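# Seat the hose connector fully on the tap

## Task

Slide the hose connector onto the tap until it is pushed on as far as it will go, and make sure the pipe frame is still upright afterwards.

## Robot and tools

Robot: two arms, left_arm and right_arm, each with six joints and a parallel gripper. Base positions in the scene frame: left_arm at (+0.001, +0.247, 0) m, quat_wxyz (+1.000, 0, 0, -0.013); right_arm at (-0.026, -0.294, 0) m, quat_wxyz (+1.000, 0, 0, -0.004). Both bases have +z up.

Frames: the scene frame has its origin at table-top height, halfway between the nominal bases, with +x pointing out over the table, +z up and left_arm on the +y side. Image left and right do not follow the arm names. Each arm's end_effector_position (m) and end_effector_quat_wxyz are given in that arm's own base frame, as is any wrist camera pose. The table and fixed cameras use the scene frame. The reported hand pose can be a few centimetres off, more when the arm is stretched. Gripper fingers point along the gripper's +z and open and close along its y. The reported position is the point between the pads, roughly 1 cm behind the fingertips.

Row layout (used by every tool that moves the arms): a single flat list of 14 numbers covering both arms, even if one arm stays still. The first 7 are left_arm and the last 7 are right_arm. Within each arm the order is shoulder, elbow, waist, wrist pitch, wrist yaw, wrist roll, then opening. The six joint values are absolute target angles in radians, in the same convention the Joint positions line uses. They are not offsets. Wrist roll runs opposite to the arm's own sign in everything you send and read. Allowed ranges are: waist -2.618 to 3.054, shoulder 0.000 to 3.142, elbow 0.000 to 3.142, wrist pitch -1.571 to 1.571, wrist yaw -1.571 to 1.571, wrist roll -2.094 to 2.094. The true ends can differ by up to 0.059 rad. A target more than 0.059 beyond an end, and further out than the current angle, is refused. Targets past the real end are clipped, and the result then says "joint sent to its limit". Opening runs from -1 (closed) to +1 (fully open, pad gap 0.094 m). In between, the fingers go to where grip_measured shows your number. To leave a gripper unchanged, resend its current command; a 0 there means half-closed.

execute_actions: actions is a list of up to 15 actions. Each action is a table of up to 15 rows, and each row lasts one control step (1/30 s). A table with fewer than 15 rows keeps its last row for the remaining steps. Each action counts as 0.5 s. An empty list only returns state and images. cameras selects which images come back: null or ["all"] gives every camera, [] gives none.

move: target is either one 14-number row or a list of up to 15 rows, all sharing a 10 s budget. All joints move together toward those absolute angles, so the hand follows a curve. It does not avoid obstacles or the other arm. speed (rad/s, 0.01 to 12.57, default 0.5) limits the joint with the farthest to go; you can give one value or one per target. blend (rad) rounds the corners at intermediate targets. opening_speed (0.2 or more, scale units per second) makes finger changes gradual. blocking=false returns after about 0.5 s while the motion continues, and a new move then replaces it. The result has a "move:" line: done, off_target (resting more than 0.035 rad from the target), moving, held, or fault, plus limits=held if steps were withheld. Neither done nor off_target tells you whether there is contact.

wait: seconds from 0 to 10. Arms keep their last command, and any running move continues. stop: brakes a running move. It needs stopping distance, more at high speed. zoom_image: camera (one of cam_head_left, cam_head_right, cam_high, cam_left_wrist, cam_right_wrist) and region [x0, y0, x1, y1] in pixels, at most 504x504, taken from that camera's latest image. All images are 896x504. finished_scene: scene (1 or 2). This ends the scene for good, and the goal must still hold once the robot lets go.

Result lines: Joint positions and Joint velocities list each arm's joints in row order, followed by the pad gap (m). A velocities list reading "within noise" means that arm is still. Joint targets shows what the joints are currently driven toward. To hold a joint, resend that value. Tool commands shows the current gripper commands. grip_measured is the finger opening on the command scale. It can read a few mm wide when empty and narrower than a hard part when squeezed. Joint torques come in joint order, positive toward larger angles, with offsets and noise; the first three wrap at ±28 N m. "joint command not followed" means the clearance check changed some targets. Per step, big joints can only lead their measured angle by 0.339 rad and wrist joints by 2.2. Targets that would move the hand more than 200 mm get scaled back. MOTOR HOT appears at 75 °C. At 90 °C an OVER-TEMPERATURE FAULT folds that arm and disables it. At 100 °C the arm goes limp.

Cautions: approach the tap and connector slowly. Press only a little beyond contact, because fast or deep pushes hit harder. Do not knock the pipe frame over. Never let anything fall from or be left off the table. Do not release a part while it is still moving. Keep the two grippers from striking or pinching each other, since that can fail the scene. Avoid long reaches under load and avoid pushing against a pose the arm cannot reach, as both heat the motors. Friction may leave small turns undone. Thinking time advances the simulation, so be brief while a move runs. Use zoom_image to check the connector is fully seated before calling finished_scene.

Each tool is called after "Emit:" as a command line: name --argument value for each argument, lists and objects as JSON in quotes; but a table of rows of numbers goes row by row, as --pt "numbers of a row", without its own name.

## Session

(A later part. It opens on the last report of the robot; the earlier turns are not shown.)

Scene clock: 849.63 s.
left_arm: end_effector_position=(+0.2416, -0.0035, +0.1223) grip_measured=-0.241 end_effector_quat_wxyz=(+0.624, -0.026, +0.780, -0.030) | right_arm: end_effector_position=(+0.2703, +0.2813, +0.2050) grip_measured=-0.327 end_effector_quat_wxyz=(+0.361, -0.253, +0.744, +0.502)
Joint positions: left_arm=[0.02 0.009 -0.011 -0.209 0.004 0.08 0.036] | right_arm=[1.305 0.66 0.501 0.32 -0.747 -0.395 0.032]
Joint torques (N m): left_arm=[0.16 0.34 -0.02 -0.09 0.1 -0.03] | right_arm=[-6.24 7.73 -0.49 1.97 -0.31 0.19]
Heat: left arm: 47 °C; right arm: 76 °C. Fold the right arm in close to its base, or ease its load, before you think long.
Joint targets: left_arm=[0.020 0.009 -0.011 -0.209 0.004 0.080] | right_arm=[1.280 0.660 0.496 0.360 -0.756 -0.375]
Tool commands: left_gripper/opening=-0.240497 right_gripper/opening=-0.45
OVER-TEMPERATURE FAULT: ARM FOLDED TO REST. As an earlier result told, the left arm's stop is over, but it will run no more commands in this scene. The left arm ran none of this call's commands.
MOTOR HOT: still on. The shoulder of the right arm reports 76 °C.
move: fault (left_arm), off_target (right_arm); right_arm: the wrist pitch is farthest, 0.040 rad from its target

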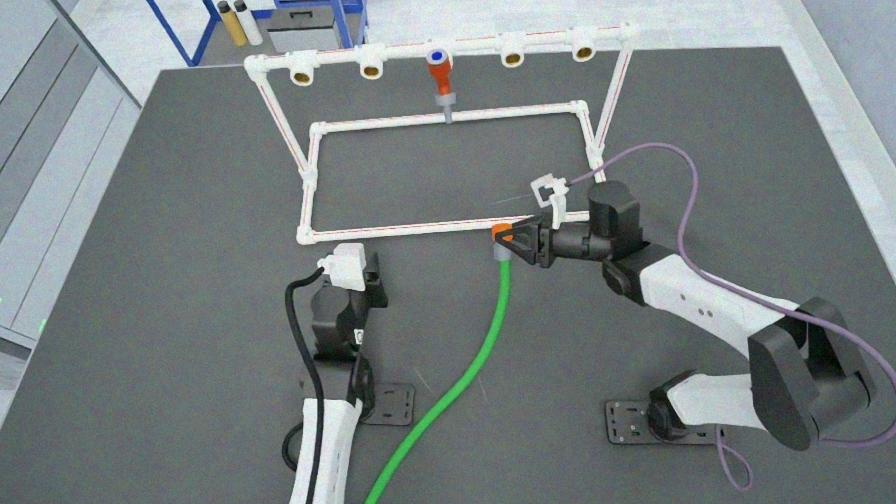

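Emit:
move --target '[0.020,0.009,-0.011,-0.209,0.004,0.080,-0.241,1.871,1.542,0.520,0.057,-0.724,-0.388,-0.45]' --speed 0.5 --cameras '["cam_right_wrist","cam_head_left","cam_head_right","cam_high"]'

Emit:
zoom_image --camera "cam_right_wrist" --region '[200, 0, 704, 504]'

Emit:
zoom_image --camera "cam_head_left" --region '[420, 80, 480, 180]'

Emit:
zoom_image --camera "cam_head_right" --region '[410, 80, 470, 180]'

Emit:
zoom_image --camera "cam_high" --region '[430, 170, 490, 230]'

Scene clock: 879.57 s.
left_arm: end_effector_position=(+0.2416, -0.0035, +0.1223) grip_measured=-0.241 end_effector_quat_wxyz=(+0.624, -0.026, +0.780, -0.030) | right_arm: end_effector_position=(+0.4120, +0.3650, +0.2681) grip_measured=-0.327 end_effector_quat_wxyz=(+0.358, -0.253, +0.746, +0.501)
Joint positions: left_arm=[0.02 0.009 -0.011 -0.209 0.004 0.08 0.036] | right_arm=[1.869 1.502 0.514 0.033 -0.735 -0.395 0.032]
Joint torques (N m): left_arm=[0.14 0.36 0.01 -0.09 0.09 -0.04] | right_arm=[-8.94 12.25 0.51 1.78 -0.08 0.05]
Heat: left arm: 47 °C; right arm: 63 °C.
Joint targets: left_arm=[0.020 0.009 -0.011 -0.209 0.004 0.080] | right_arm=[1.871 1.542 0.520 0.057 -0.724 -0.388]
Tool commands: left_gripper/opening=-0.240497 right_gripper/opening=-0.45
OVER-TEMPERATURE FAULT: ARM FOLDED TO REST. As an earlier result told, the left arm's stop is over, but it will run no more commands in this scene. The left arm ran none of this call's commands.
MOTOR HOT: cleared for the motors of the right arm.
move: fault (left_arm), off_target (right_arm); right_arm: the elbow is farthest, 0.040 rad from its target
cam_right_wrist: T_world_to_cam=[[0.724915, -0.387206, -0.569711, -0.00573966], [-0.68876, -0.394928, -0.607982, 0.632958], [0.0104198, 0.833129, -0.552981, -0.073966], [0, 0, 0, 1]] pos_world=[0.440888, 0.309373, 0.340655]
Images, in order (width x height): cam_head_left 896x504, cam_head_right 896x504, cam_high 896x504, cam_right_wrist 896x504.

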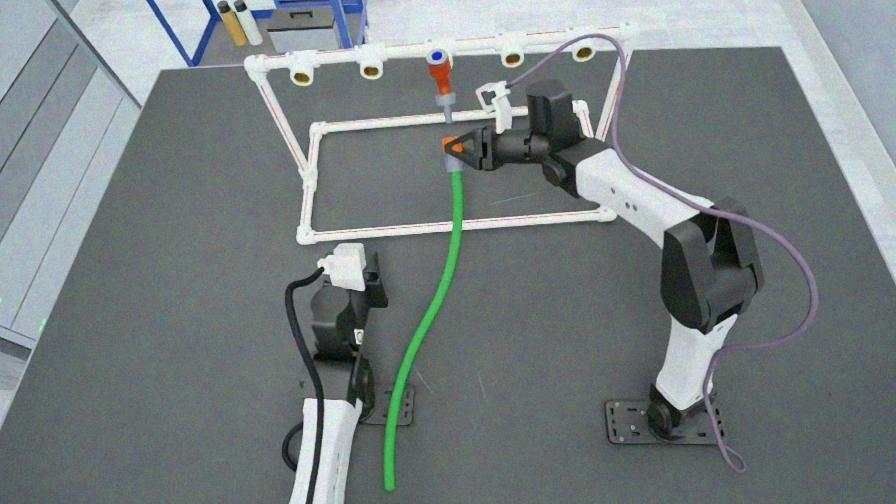

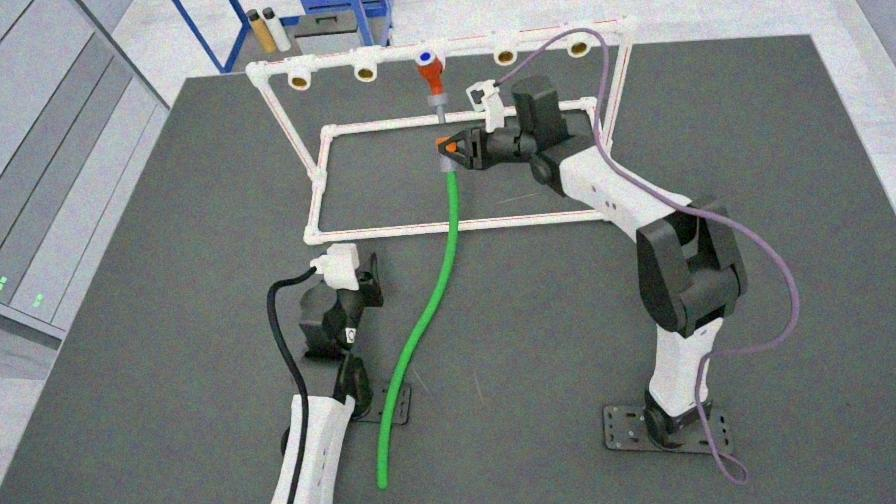

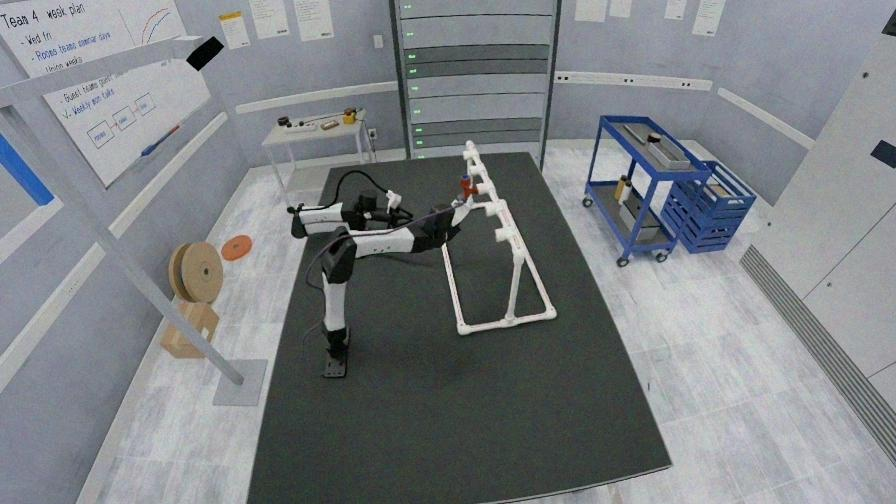

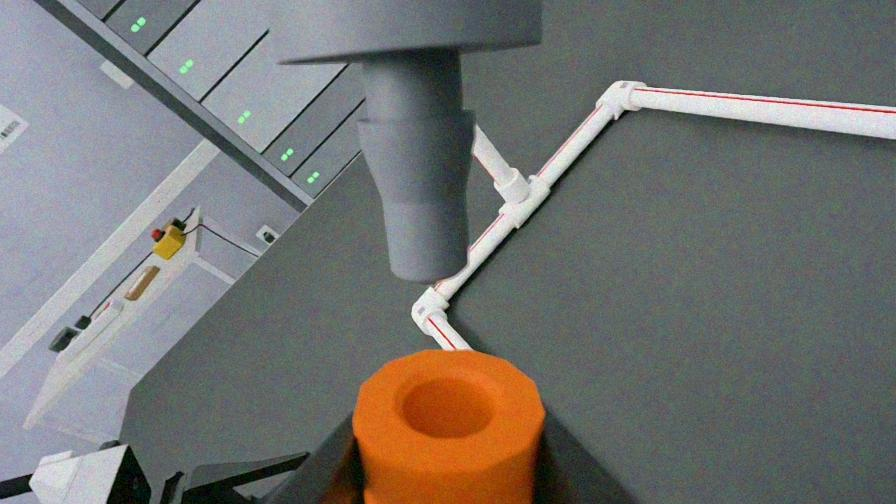

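Scaled by 1.000.

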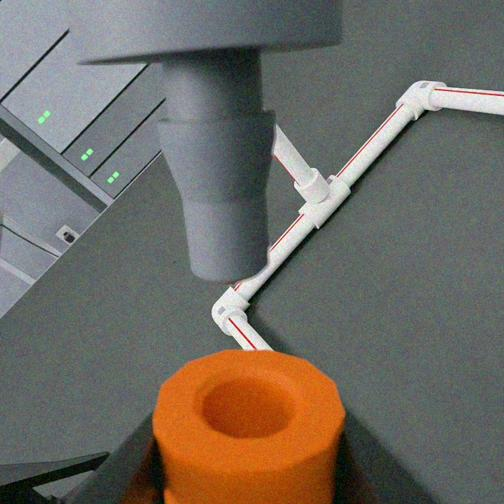

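Scaled by 5.040 (camera's finer frame: 1280x720).

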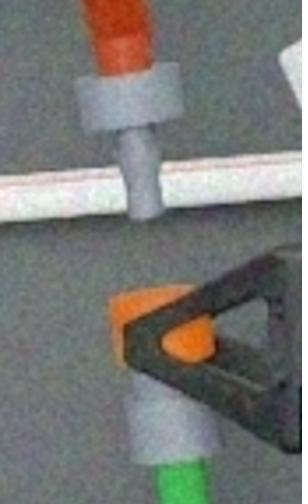

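Scaled by 5.040 (camera's finer frame: 1280x720).

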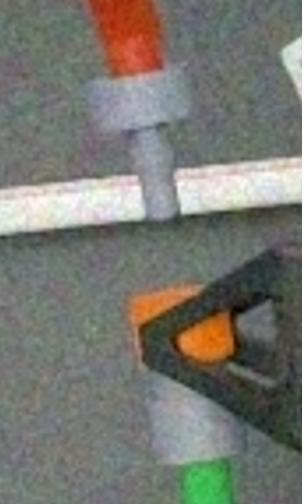

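Scaled by 8.400 (camera's finer frame: 1280x720).

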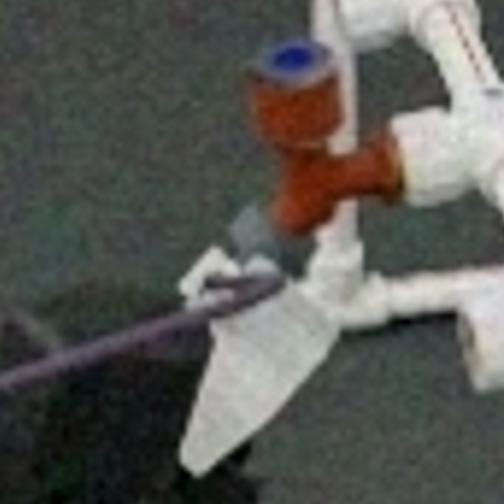

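Emit:
move --target '[0.020,0.009,-0.011,-0.209,0.004,0.080,-0.241,1.911,1.667,0.498,-0.029,-0.752,-0.312,-0.45]' --speed 0.12 --cameras '["cam_right_wrist","cam_head_left"]'

Emit:
zoom_image --camera "cam_head_left" --region '[420, 80, 480, 180]'

Scene clock: 897.47 s.
left_arm: end_effector_position=(+0.2416, -0.0035, +0.1223) grip_measured=-0.241 end_effector_quat_wxyz=(+0.624, -0.026, +0.780, -0.030) | right_arm: end_effector_position=(+0.4225, +0.3688, +0.2872) grip_measured=-0.327 end_effector_quat_wxyz=(+0.371, -0.275, +0.738, +0.492)
Joint positions: left_arm=[0.02 0.009 -0.011 -0.209 0.004 0.08 0.036] | right_arm=[1.907 1.628 0.509 -0.055 -0.744 -0.336 0.032]
Joint torques (N m): left_arm=[0.12 0.29 0.01 -0.08 0.11 -0.04] | right_arm=[-9.11 12.16 -1.01 1.79 -0.3 0.19]
Heat: left arm: 46 °C; right arm: 61 °C.
Joint targets: left_arm=[0.020 0.009 -0.011 -0.209 0.004 0.080] | right_arm=[1.911 1.667 0.498 -0.029 -0.752 -0.312]
Tool commands: left_gripper/opening=-0.240497 right_gripper/opening=-0.45
OVER-TEMPERATURE FAULT: ARM FOLDED TO REST. As an earlier result told, the left arm's stop is over, but it will run no more commands in this scene. The left arm ran none of this call's commands.
move: fault (left_arm), off_target (right_arm); right_arm: the elbow is farthest, 0.039 rad from its target
cam_right_wrist: T_world_to_cam=[[0.760659, -0.382197, -0.524712, -0.0308359], [-0.648637, -0.415327, -0.637788, 0.6524], [0.0258339, 0.825487, -0.56383, -0.0672549], [0, 0, 0, 1]] pos_world=[0.448364, 0.314692, 0.361993]
Images, in order (width x height): cam_head_left 896x504, cam_right_wrist 896x504.

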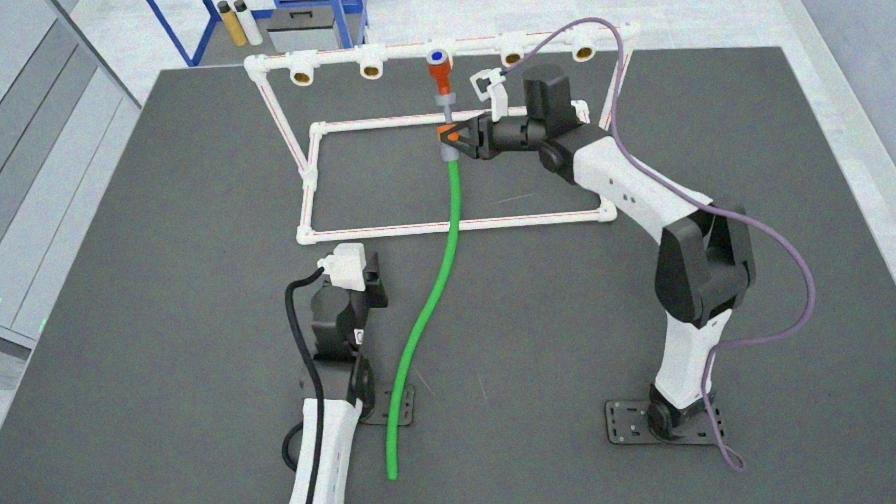

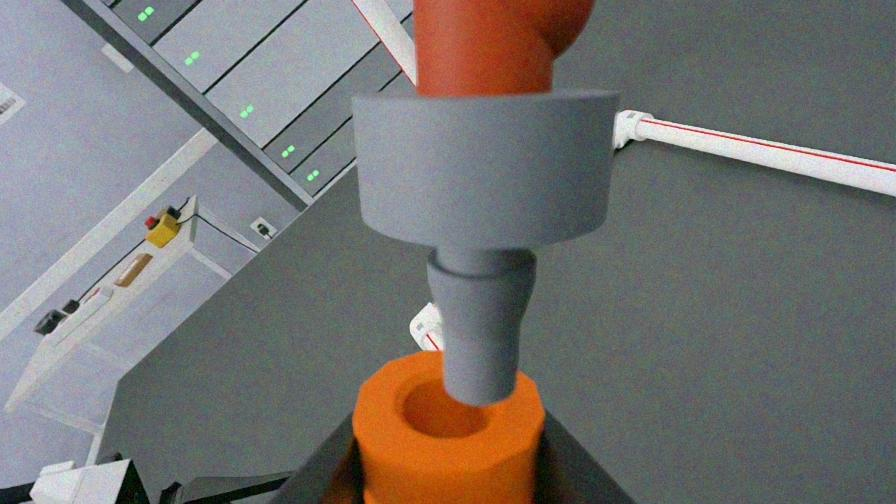

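Scaled by 5.040 (camera's finer frame: 1280x720).

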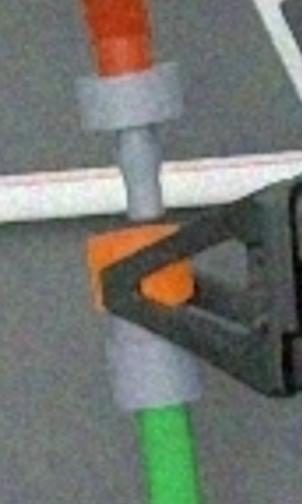

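Emit:
move --target '[0.020,0.009,-0.011,-0.209,0.004,0.080,-0.241,1.917,1.668,0.488,-0.018,-0.763,-0.312,-0.45]' --speed 0.1 --cameras '["cam_right_wrist","cam_head_left"]'

Emit:
zoom_image --camera "cam_head_left" --region '[420, 80, 480, 180]'

Scene clock: 906.07 s.
left_arm: end_effector_position=(+0.2416, -0.0035, +0.1223) grip_measured=-0.241 end_effector_quat_wxyz=(+0.624, -0.026, +0.780, -0.030) | right_arm: end_effector_position=(+0.4265, +0.3647, +0.2835) grip_measured=-0.327 end_effector_quat_wxyz=(+0.369, -0.273, +0.740, +0.492)
Joint positions: left_arm=[0.02 0.009 -0.011 -0.209 0.004 0.08 0.036] | right_arm=[1.915 1.628 0.496 -0.055 -0.755 -0.335 0.032]
Joint torques (N m): left_arm=[0.12 0.35 0.01 -0.08 0.1 -0.04] | right_arm=[-9.33 12.29 -0.75 1.9 -0.3 0.22]
Heat: left arm: 46 °C; right arm: 62 °C.
Joint targets: left_arm=[0.020 0.009 -0.011 -0.209 0.004 0.080] | right_arm=[1.917 1.668 0.488 -0.018 -0.763 -0.312]
Tool commands: left_gripper/opening=-0.240497 right_gripper/opening=-0.45
OVER-TEMPERATURE FAULT: ARM FOLDED TO REST. As an earlier result told, the left arm's stop is over, but it will run no more commands in this scene. The left arm ran none of this call's commands.
move: fault (left_arm), off_target (right_arm); right_arm: the elbow is farthest, 0.040 rad from its target
cam_right_wrist: T_world_to_cam=[[0.755524, -0.384509, -0.530412, -0.0328196], [-0.654708, -0.414412, -0.632155, 0.651699], [0.0232606, 0.824873, -0.564839, -0.064418], [0, 0, 0, 1]] pos_world=[0.452967, 0.310589, 0.358181]
Images, in order (width x height): cam_head_left 896x504, cam_right_wrist 896x504.

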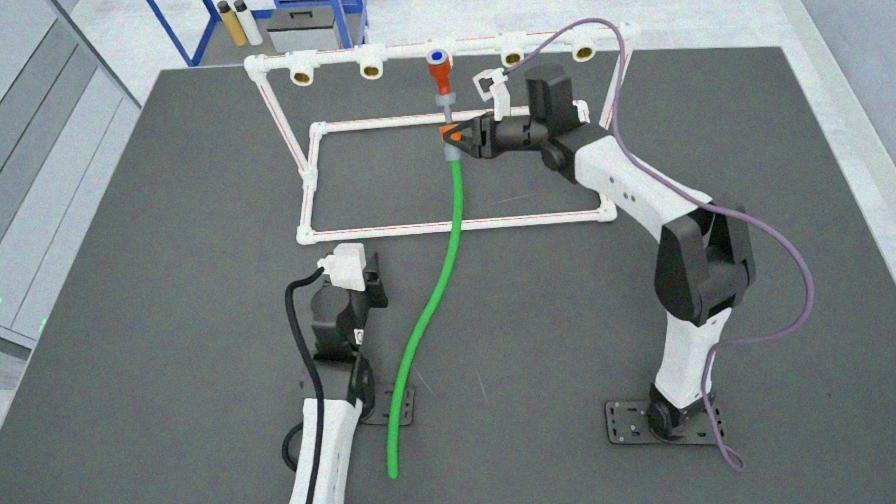

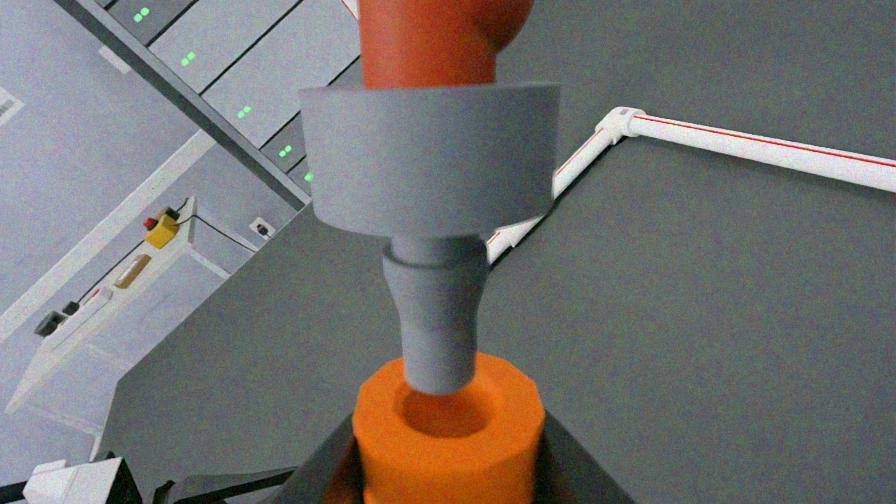

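Scaled by 5.040 (camera's finer frame: 1280x720).

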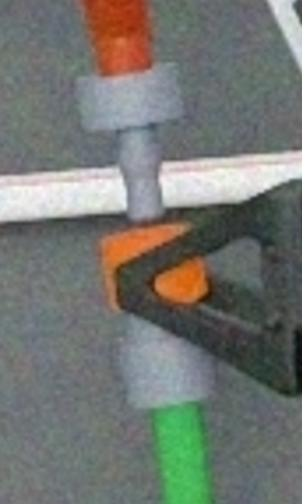

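Emit:
move --target '[0.020,0.009,-0.011,-0.209,0.004,0.080,-0.241,1.938,1.716,0.501,-0.056,-0.747,-0.312,-0.45]' --speed 0.08 --cameras '["cam_right_wrist","cam_head_left"]'

Emit:
zoom_image --camera "cam_head_left" --region '[420, 80, 480, 180]'

Scene clock: 912.93 s.
left_arm: end_effector_position=(+0.2416, -0.0035, +0.1223) grip_measured=-0.241 end_effector_quat_wxyz=(+0.624, -0.026, +0.780, -0.030) | right_arm: end_effector_position=(+0.4310, +0.3673, +0.2892) grip_measured=-0.327 end_effector_quat_wxyz=(+0.369, -0.273, +0.739, +0.492)
Joint positions: left_arm=[0.02 0.009 -0.011 -0.209 0.004 0.08 0.036] | right_arm=[1.935 1.676 0.496 -0.081 -0.756 -0.335 0.032]
Joint torques (N m): left_arm=[0.2 0.31 0.01 -0.1 0.11 -0.03] | right_arm=[-9.33 12.23 0.42 1.8 -0.11 0.22]
Heat: left arm: 46 °C; right arm: 61 °C.
Joint targets: left_arm=[0.020 0.009 -0.011 -0.209 0.004 0.080] | right_arm=[1.938 1.716 0.501 -0.056 -0.747 -0.312]
Tool commands: left_gripper/opening=-0.240497 right_gripper/opening=-0.45
OVER-TEMPERATURE FAULT: ARM FOLDED TO REST. As an earlier result told, the left arm's stop is over, but it will run no more commands in this scene. The left arm ran none of this call's commands.
move: fault (left_arm), off_target (right_arm); right_arm: the elbow is farthest, 0.040 rad from its target
cam_right_wrist: T_world_to_cam=[[0.756651, -0.383269, -0.529702, -0.0333177], [-0.653398, -0.414173, -0.633666, 0.659097], [0.0234764, 0.82557, -0.563811, -0.0640523], [0, 0, 0, 1]] pos_world=[0.457366, 0.31309, 0.363885]
Images, in order (width x height): cam_head_left 896x504, cam_right_wrist 896x504.

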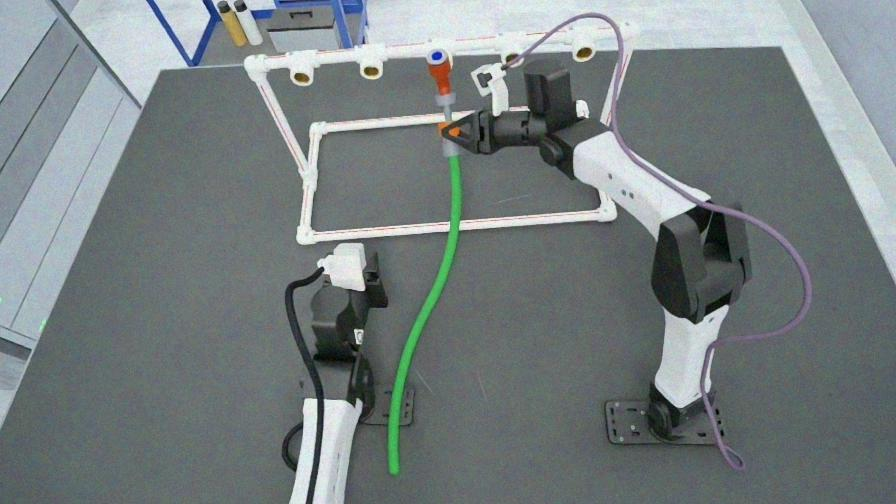

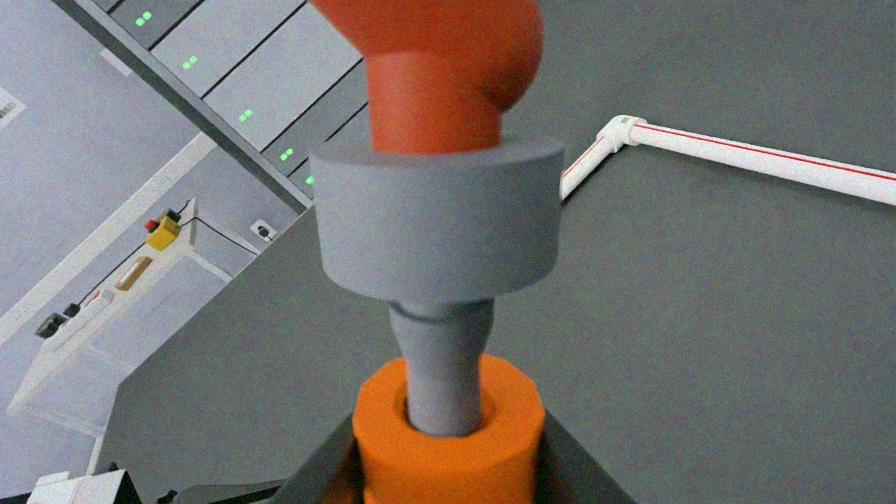

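Scaled by 5.040 (camera's finer frame: 1280x720).

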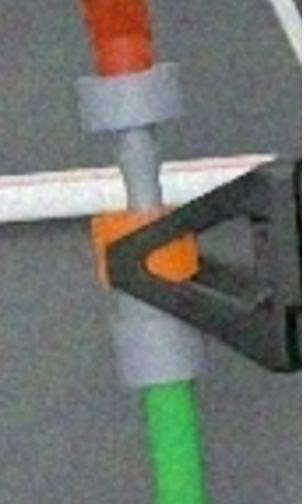

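Emit:
move --target '[0.020,0.009,-0.011,-0.209,0.004,0.080,-0.241,1.966,1.790,0.496,-0.101,-0.752,-0.312,-0.45]' --speed 0.07 --cameras '["cam_right_wrist","cam_head_left"]'

Emit:
zoom_image --camera "cam_head_left" --region '[420, 80, 480, 180]'

Scene clock: 918.90 s.
left_arm: end_effector_position=(+0.2416, -0.0035, +0.1223) grip_measured=-0.241 end_effector_quat_wxyz=(+0.624, -0.026, +0.780, -0.030) | right_arm: end_effector_position=(+0.4346, +0.3699, +0.2899) grip_measured=-0.327 end_effector_quat_wxyz=(+0.356, -0.271, +0.747, +0.491)
Joint positions: left_arm=[0.02 0.009 -0.011 -0.209 0.004 0.08 0.036] | right_arm=[1.964 1.743 0.496 -0.152 -0.761 -0.333 0.032]
Joint torques (N m): left_arm=[0.1 0.29 0.03 -0.08 0.09 -0.04] | right_arm=[-9.7 13 -0.06 2.04 -0.12 0.19]
Heat: left arm: 46 °C; right arm: 62 °C.
Joint targets: left_arm=[0.020 0.009 -0.011 -0.209 0.004 0.080] | right_arm=[1.966 1.790 0.496 -0.101 -0.752 -0.312]
Tool commands: left_gripper/opening=-0.240497 right_gripper/opening=-0.45
OVER-TEMPERATURE FAULT: ARM FOLDED TO REST. As an earlier result told, the left arm's stop is over, but it will run no more commands in this scene. The left arm ran none of this call's commands.
move: fault (left_arm), off_target (right_arm); right_arm: the wrist pitch is farthest, 0.051 rad from its target
cam_right_wrist: T_world_to_cam=[[0.743871, -0.387266, -0.544684, -0.0232872], [-0.668314, -0.42678, -0.609275, 0.666982], [0.00349157, 0.817242, -0.576284, -0.050607], [0, 0, 0, 1]] pos_world=[0.463253, 0.316994, 0.364527]
Images, in order (width x height): cam_head_left 896x504, cam_right_wrist 896x504.

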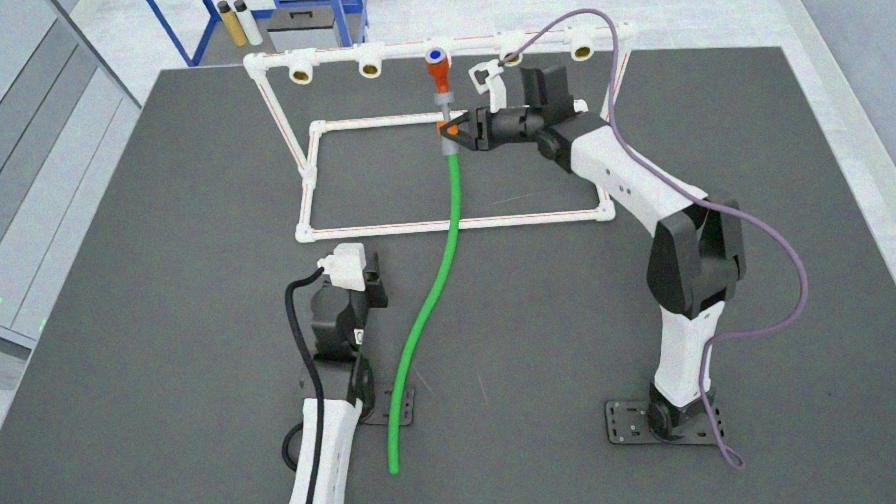

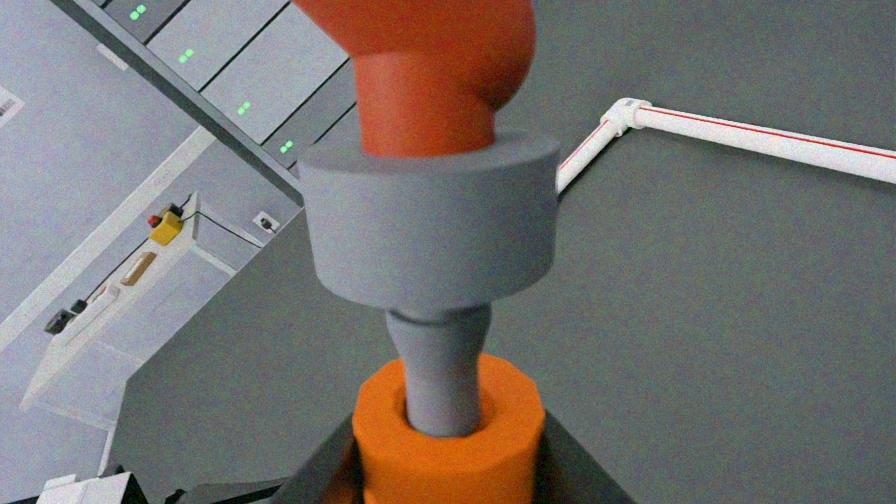

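Scaled by 5.040 (camera's finer frame: 1280x720).

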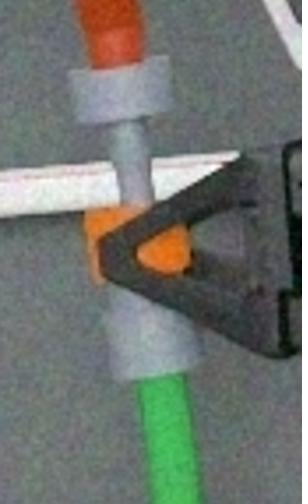

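Emit:
zoom_image --camera "cam_right_wrist" --region '[330, 280, 570, 504]'

Scaled by 2.100 (camera's finer frame: 1280x720).

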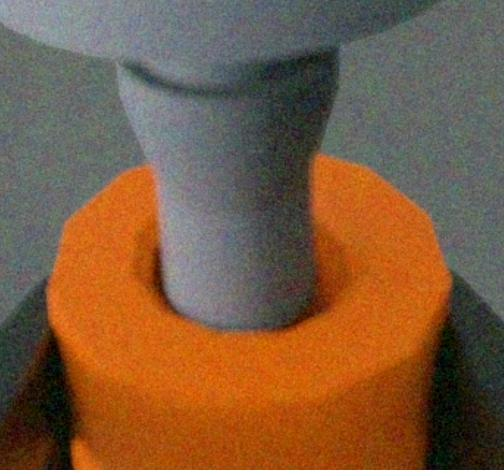

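Emit:
move --pt "0.020 0.009 -0.011 -0.209 0.004 0.080 -0.241 1.900 1.650 0.499 -0.025 -0.749 -0.312 -0.45" --pt "0.020 0.009 -0.011 -0.209 0.004 0.080 -0.241 1.947 1.730 0.499 -0.058 -0.747 -0.312 -0.45" --speed 0.1 --cameras '["cam_right_wrist","cam_head_left"]'

Emit:
zoom_image --camera "cam_right_wrist" --region '[300, 80, 600, 504]'

Emit:
zoom_image --camera "cam_head_left" --region '[420, 80, 480, 180]'

Scene clock: 949.37 s.
left_arm: end_effector_position=(+0.2416, -0.0035, +0.1223) grip_measured=-0.241 end_effector_quat_wxyz=(+0.624, -0.026, +0.780, -0.030) | right_arm: end_effector_position=(+0.4347, +0.3691, +0.2865) grip_measured=-0.327 end_effector_quat_wxyz=(+0.369, -0.274, +0.740, +0.491)
Joint positions: left_arm=[0.02 0.009 -0.011 -0.209 0.004 0.08 0.036] | right_arm=[1.952 1.692 0.496 -0.083 -0.755 -0.332 0.032]
Joint torques (N m): left_arm=[0.14 0.29 -0.02 -0.09 0.1 -0.03] | right_arm=[-10.22 12.11 0.21 1.8 -0.11 0.19]
Heat: left arm: 45 °C; right arm: 62 °C.
Joint targets: left_arm=[0.020 0.009 -0.011 -0.209 0.004 0.080] | right_arm=[1.947 1.730 0.499 -0.058 -0.747 -0.312]
Tool commands: left_gripper/opening=-0.240497 right_gripper/opening=-0.45
OVER-TEMPERATURE FAULT: ARM FOLDED TO REST. As an earlier result told, the left arm's stop is over, but it will run no more commands in this scene. The left arm ran none of this call's commands.
move: fault (left_arm), off_target (right_arm); right_arm: the elbow is farthest, 0.038 rad from its target
cam_right_wrist: T_world_to_cam=[[0.756622, -0.384697, -0.528707, -0.0365887], [-0.653431, -0.415842, -0.632537, 0.660867], [0.0234763, 0.824065, -0.566008, -0.0660733], [0, 0, 0, 1]] pos_world=[0.461066, 0.31519, 0.361281]
Images, in order (width x height): cam_head_left 896x504, cam_right_wrist 896x504.

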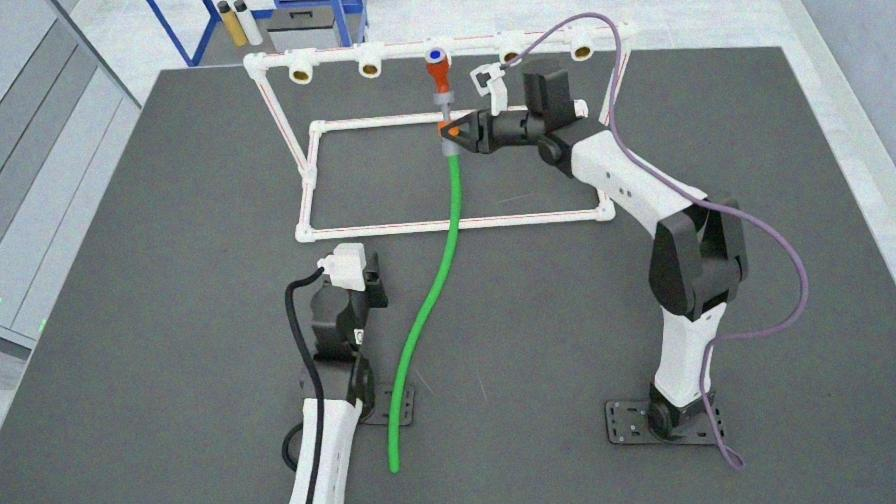

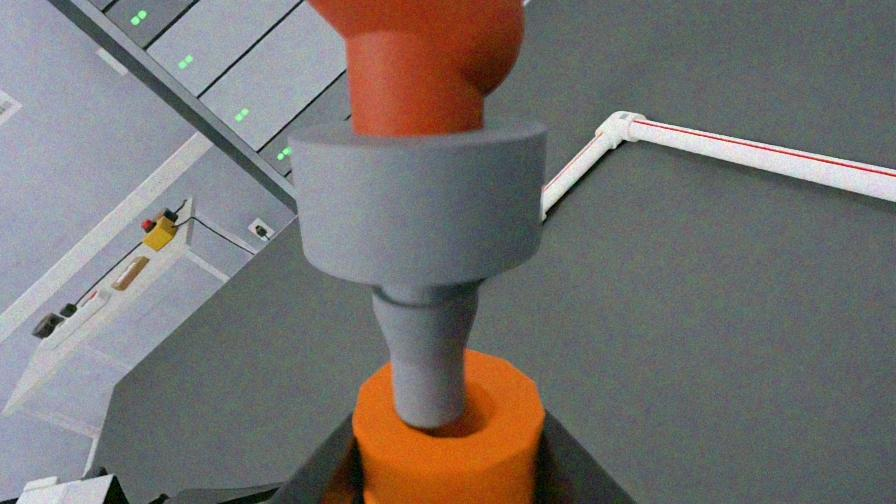

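Scaled by 1.189 (camera's finer frame: 1280x720).

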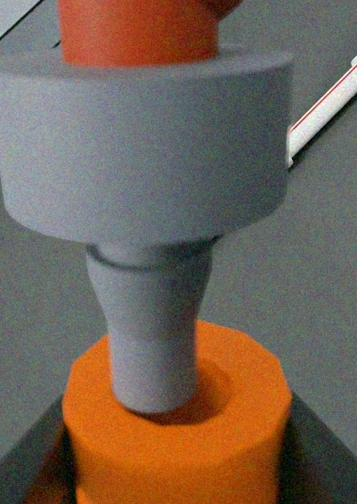

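Scaled by 5.040 (camera's finer frame: 1280x720).

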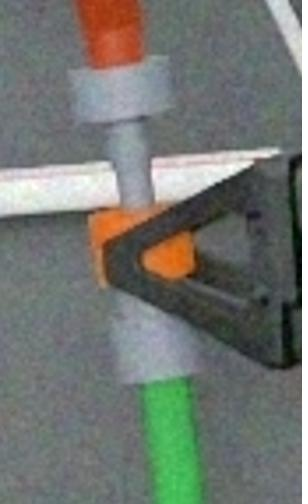

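Emit:
move --target '[0.020,0.009,-0.011,-0.209,0.004,0.080,-0.241,1.930,1.732,0.499,-0.018,-0.747,-0.312,-0.45]' --speed 0.1 --cameras '["cam_right_wrist"]'

Emit:
zoom_image --camera "cam_right_wrist" --region '[300, 80, 600, 504]'

Scene clock: 956.97 s.
left_arm: end_effector_position=(+0.2416, -0.0035, +0.1223) grip_measured=-0.241 end_effector_quat_wxyz=(+0.624, -0.026, +0.780, -0.030) | right_arm: end_effector_position=(+0.4354, +0.3695, +0.2890) grip_measured=-0.327 end_effector_quat_wxyz=(+0.374, -0.275, +0.736, +0.492)
Joint positions: left_arm=[0.02 0.009 -0.011 -0.209 0.004 0.08 0.036] | right_arm=[1.952 1.692 0.496 -0.07 -0.755 -0.332 0.032]
Joint torques (N m): left_arm=[0.17 0.31 -0.02 -0.09 0.08 -0.02] | right_arm=[-11.69 12.29 0.21 2.05 -0.11 0.19]
Heat: left arm: 45 °C; right arm: 64 °C.
Joint targets: left_arm=[0.020 0.009 -0.011 -0.209 0.004 0.080] | right_arm=[1.930 1.732 0.499 -0.018 -0.747 -0.312]
Tool commands: left_gripper/opening=-0.240497 right_gripper/opening=-0.45
OVER-TEMPERATURE FAULT: ARM FOLDED TO REST. As an earlier result told, the left arm's stop is over, but it will run no more commands in this scene. The left arm ran none of this call's commands.
move: fault (left_arm), off_target (right_arm); right_arm: the wrist pitch is farthest, 0.052 rad from its target
cam_right_wrist: T_world_to_cam=[[0.762617, -0.381478, -0.522389, -0.0412698], [-0.646161, -0.411989, -0.64245, 0.66127], [0.029862, 0.82749, -0.560686, -0.0705727], [0, 0, 0, 1]] pos_world=[0.460867, 0.31509, 0.363705]

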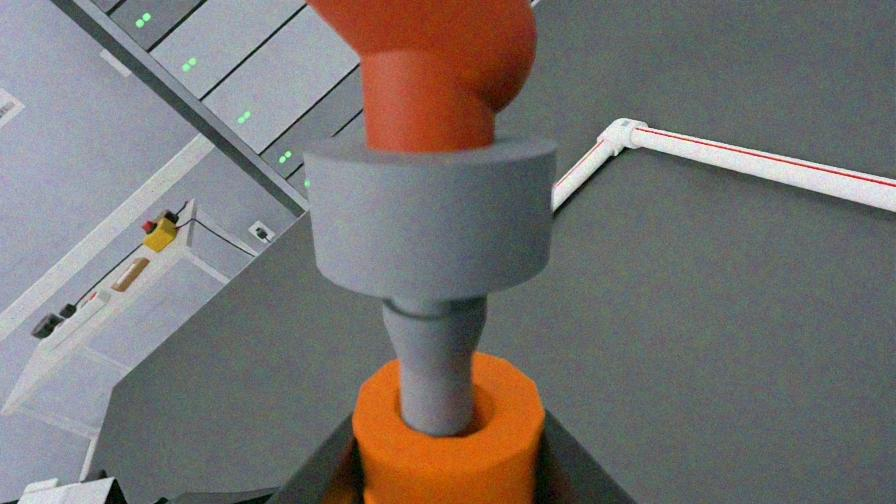

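Scaled by 1.189 (camera's finer frame: 1280x720).

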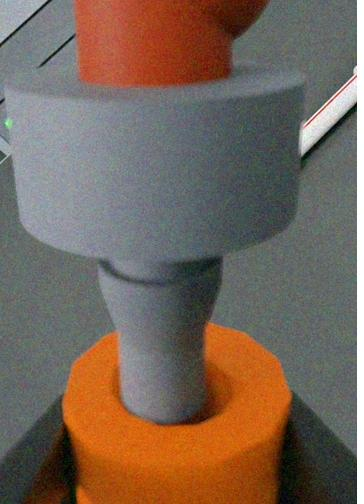

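Emit:
move --target '[0.020,0.009,-0.011,-0.209,0.004,0.080,-0.241,1.930,1.744,0.488,-0.018,-0.758,-0.312,-0.45]' --speed 0.06 --cameras '["cam_right_wrist","cam_head_left"]'

Emit:
zoom_image --camera "cam_right_wrist" --region '[330, 280, 570, 504]'

Scene clock: 973.07 s.
left_arm: end_effector_position=(+0.2416, -0.0035, +0.1223) grip_measured=-0.241 end_effector_quat_wxyz=(+0.624, -0.026, +0.780, -0.030) | right_arm: end_effector_position=(+0.4362, +0.3703, +0.2966) grip_measured=-0.327 end_effector_quat_wxyz=(+0.382, -0.279, +0.730, +0.494)
Joint positions: left_arm=[0.02 0.009 -0.011 -0.209 0.004 0.08 0.036] | right_arm=[1.952 1.706 0.496 -0.064 -0.757 -0.332 0.032]
Joint torques (N m): left_arm=[0.23 0.31 -0.02 -0.08 0.09 -0.03] | right_arm=[-11.69 12.1 -0.75 2 -0.21 0.19]
Heat: left arm: 44 °C; right arm: 69 °C.
Joint targets: left_arm=[0.020 0.009 -0.011 -0.209 0.004 0.080] | right_arm=[1.930 1.744 0.488 -0.018 -0.758 -0.312]
Tool commands: left_gripper/opening=-0.240497 right_gripper/opening=-0.45
OVER-TEMPERATURE FAULT: ARM FOLDED TO REST. As an earlier result told, the left arm's stop is over, but it will run no more commands in this scene. The left arm ran none of this call's commands.
move: fault (left_arm), off_target (right_arm); right_arm: the wrist pitch is farthest, 0.046 rad from its target
cam_right_wrist: T_world_to_cam=[[0.772792, -0.374354, -0.512496, -0.0477538], [-0.633509, -0.406391, -0.658417, 0.664191], [0.0382072, 0.83349, -0.551212, -0.0756448], [0, 0, 0, 1]] pos_world=[0.460565, 0.315094, 0.371145]
Images, in order (width x height): cam_head_left 896x504, cam_right_wrist 896x504.

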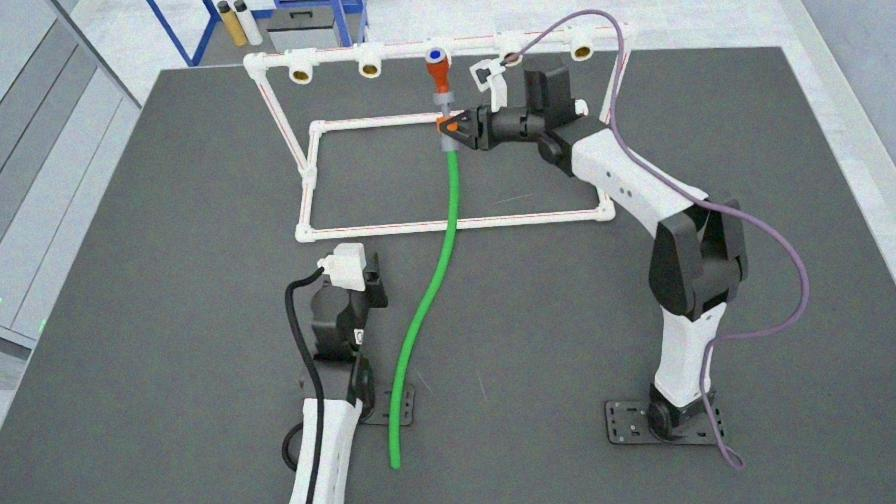

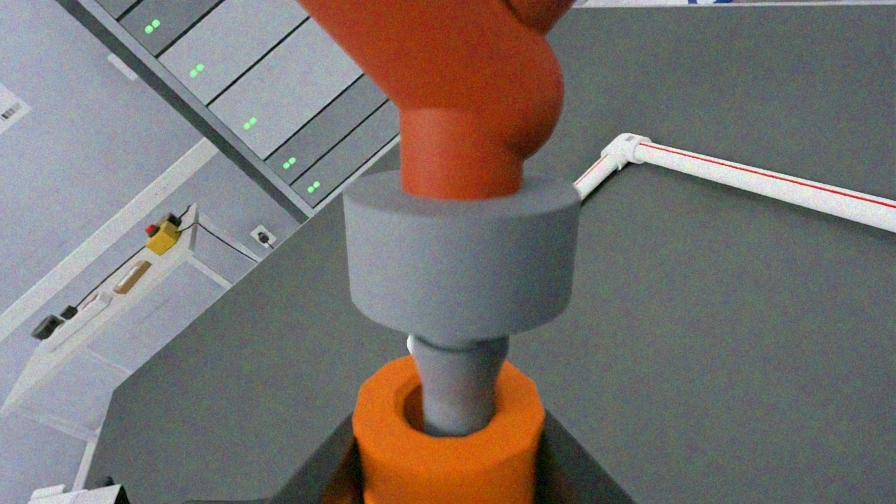

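Scaled by 2.100 (camera's finer frame: 1280x720).

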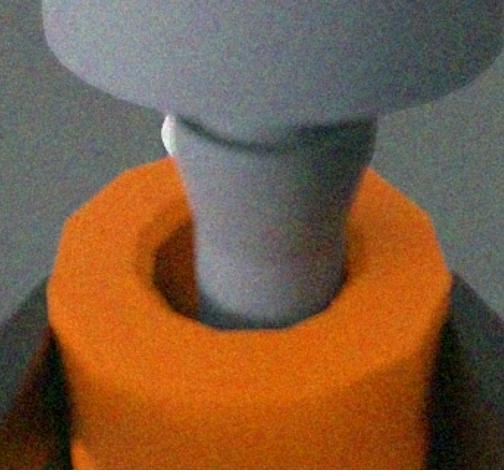

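Emit:
move --target '[0.020,0.009,-0.011,-0.209,0.004,0.080,-0.241,1.972,1.786,0.484,-0.058,-0.771,-0.312,-0.45]' --speed 0.08 --cameras '["cam_right_wrist","cam_head_left"]'

Emit:
zoom_image --camera "cam_right_wrist" --region '[330, 280, 570, 504]'

Scene clock: 978.43 s.
left_arm: end_effector_position=(+0.2416, -0.0035, +0.1223) grip_measured=-0.241 end_effector_quat_wxyz=(+0.624, -0.026, +0.780, -0.030) | right_arm: end_effector_position=(+0.4407, +0.3710, +0.3012) grip_measured=-0.327 end_effector_quat_wxyz=(+0.382, -0.279, +0.729, +0.495)
Joint positions: left_arm=[0.02 0.009 -0.011 -0.209 0.004 0.08 0.036] | right_arm=[1.969 1.747 0.492 -0.084 -0.763 -0.332 0.032]
Joint torques (N m): left_arm=[0.17 0.34 0.01 -0.08 0.09 -0.03] | right_arm=[-9.69 12.25 -0.8 1.81 -0.28 0.18]
Heat: left arm: 44 °C; right arm: 69 °C.
Joint targets: left_arm=[0.020 0.009 -0.011 -0.209 0.004 0.080] | right_arm=[1.972 1.786 0.484 -0.058 -0.771 -0.312]
Tool commands: left_gripper/opening=-0.240497 right_gripper/opening=-0.45
OVER-TEMPERATURE FAULT: ARM FOLDED TO REST. As an earlier result told, the left arm's stop is over, but it will run no more commands in this scene. The left arm ran none of this call's commands.
move: fault (left_arm), off_target (right_arm); right_arm: the elbow is farthest, 0.039 rad from its target
cam_right_wrist: T_world_to_cam=[[0.773922, -0.37204, -0.512476, -0.0498811], [-0.632151, -0.405519, -0.660258, 0.669973], [0.037824, 0.834949, -0.549025, -0.0749345], [0, 0, 0, 1]] pos_world=[0.464962, 0.315695, 0.375651]
Images, in order (width x height): cam_head_left 896x504, cam_right_wrist 896x504.

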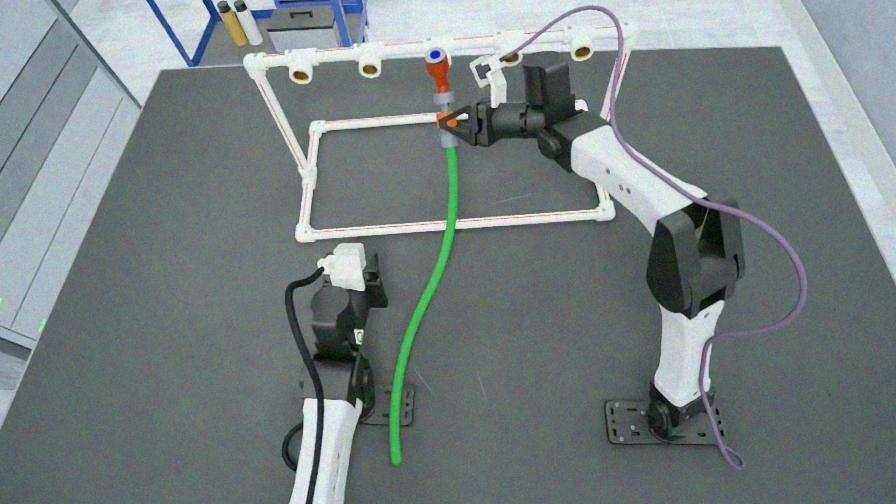

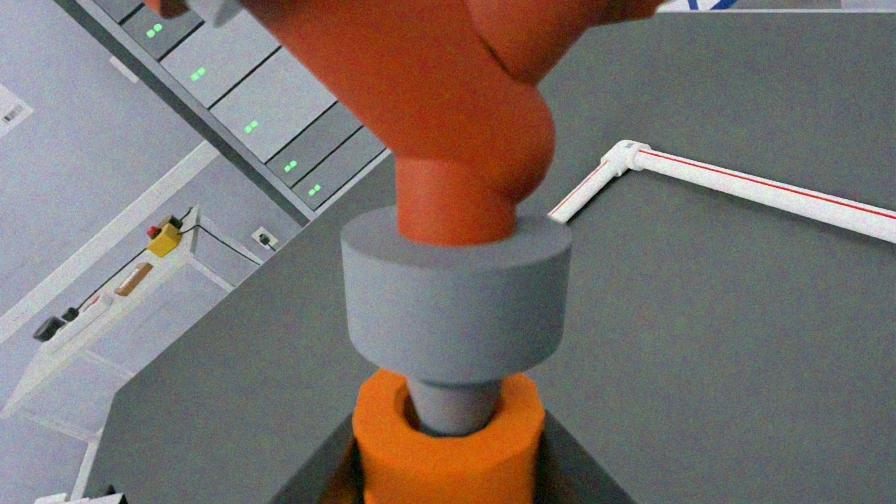

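Scaled by 2.100 (camera's finer frame: 1280x720).

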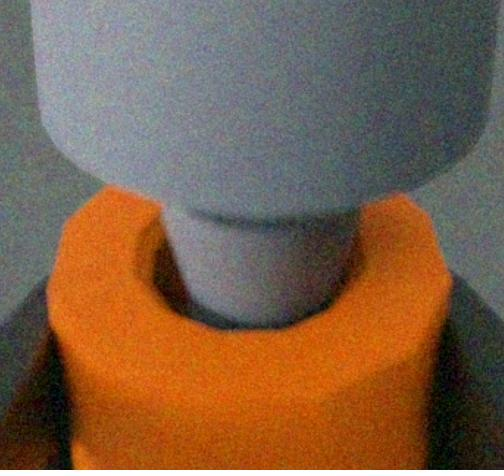

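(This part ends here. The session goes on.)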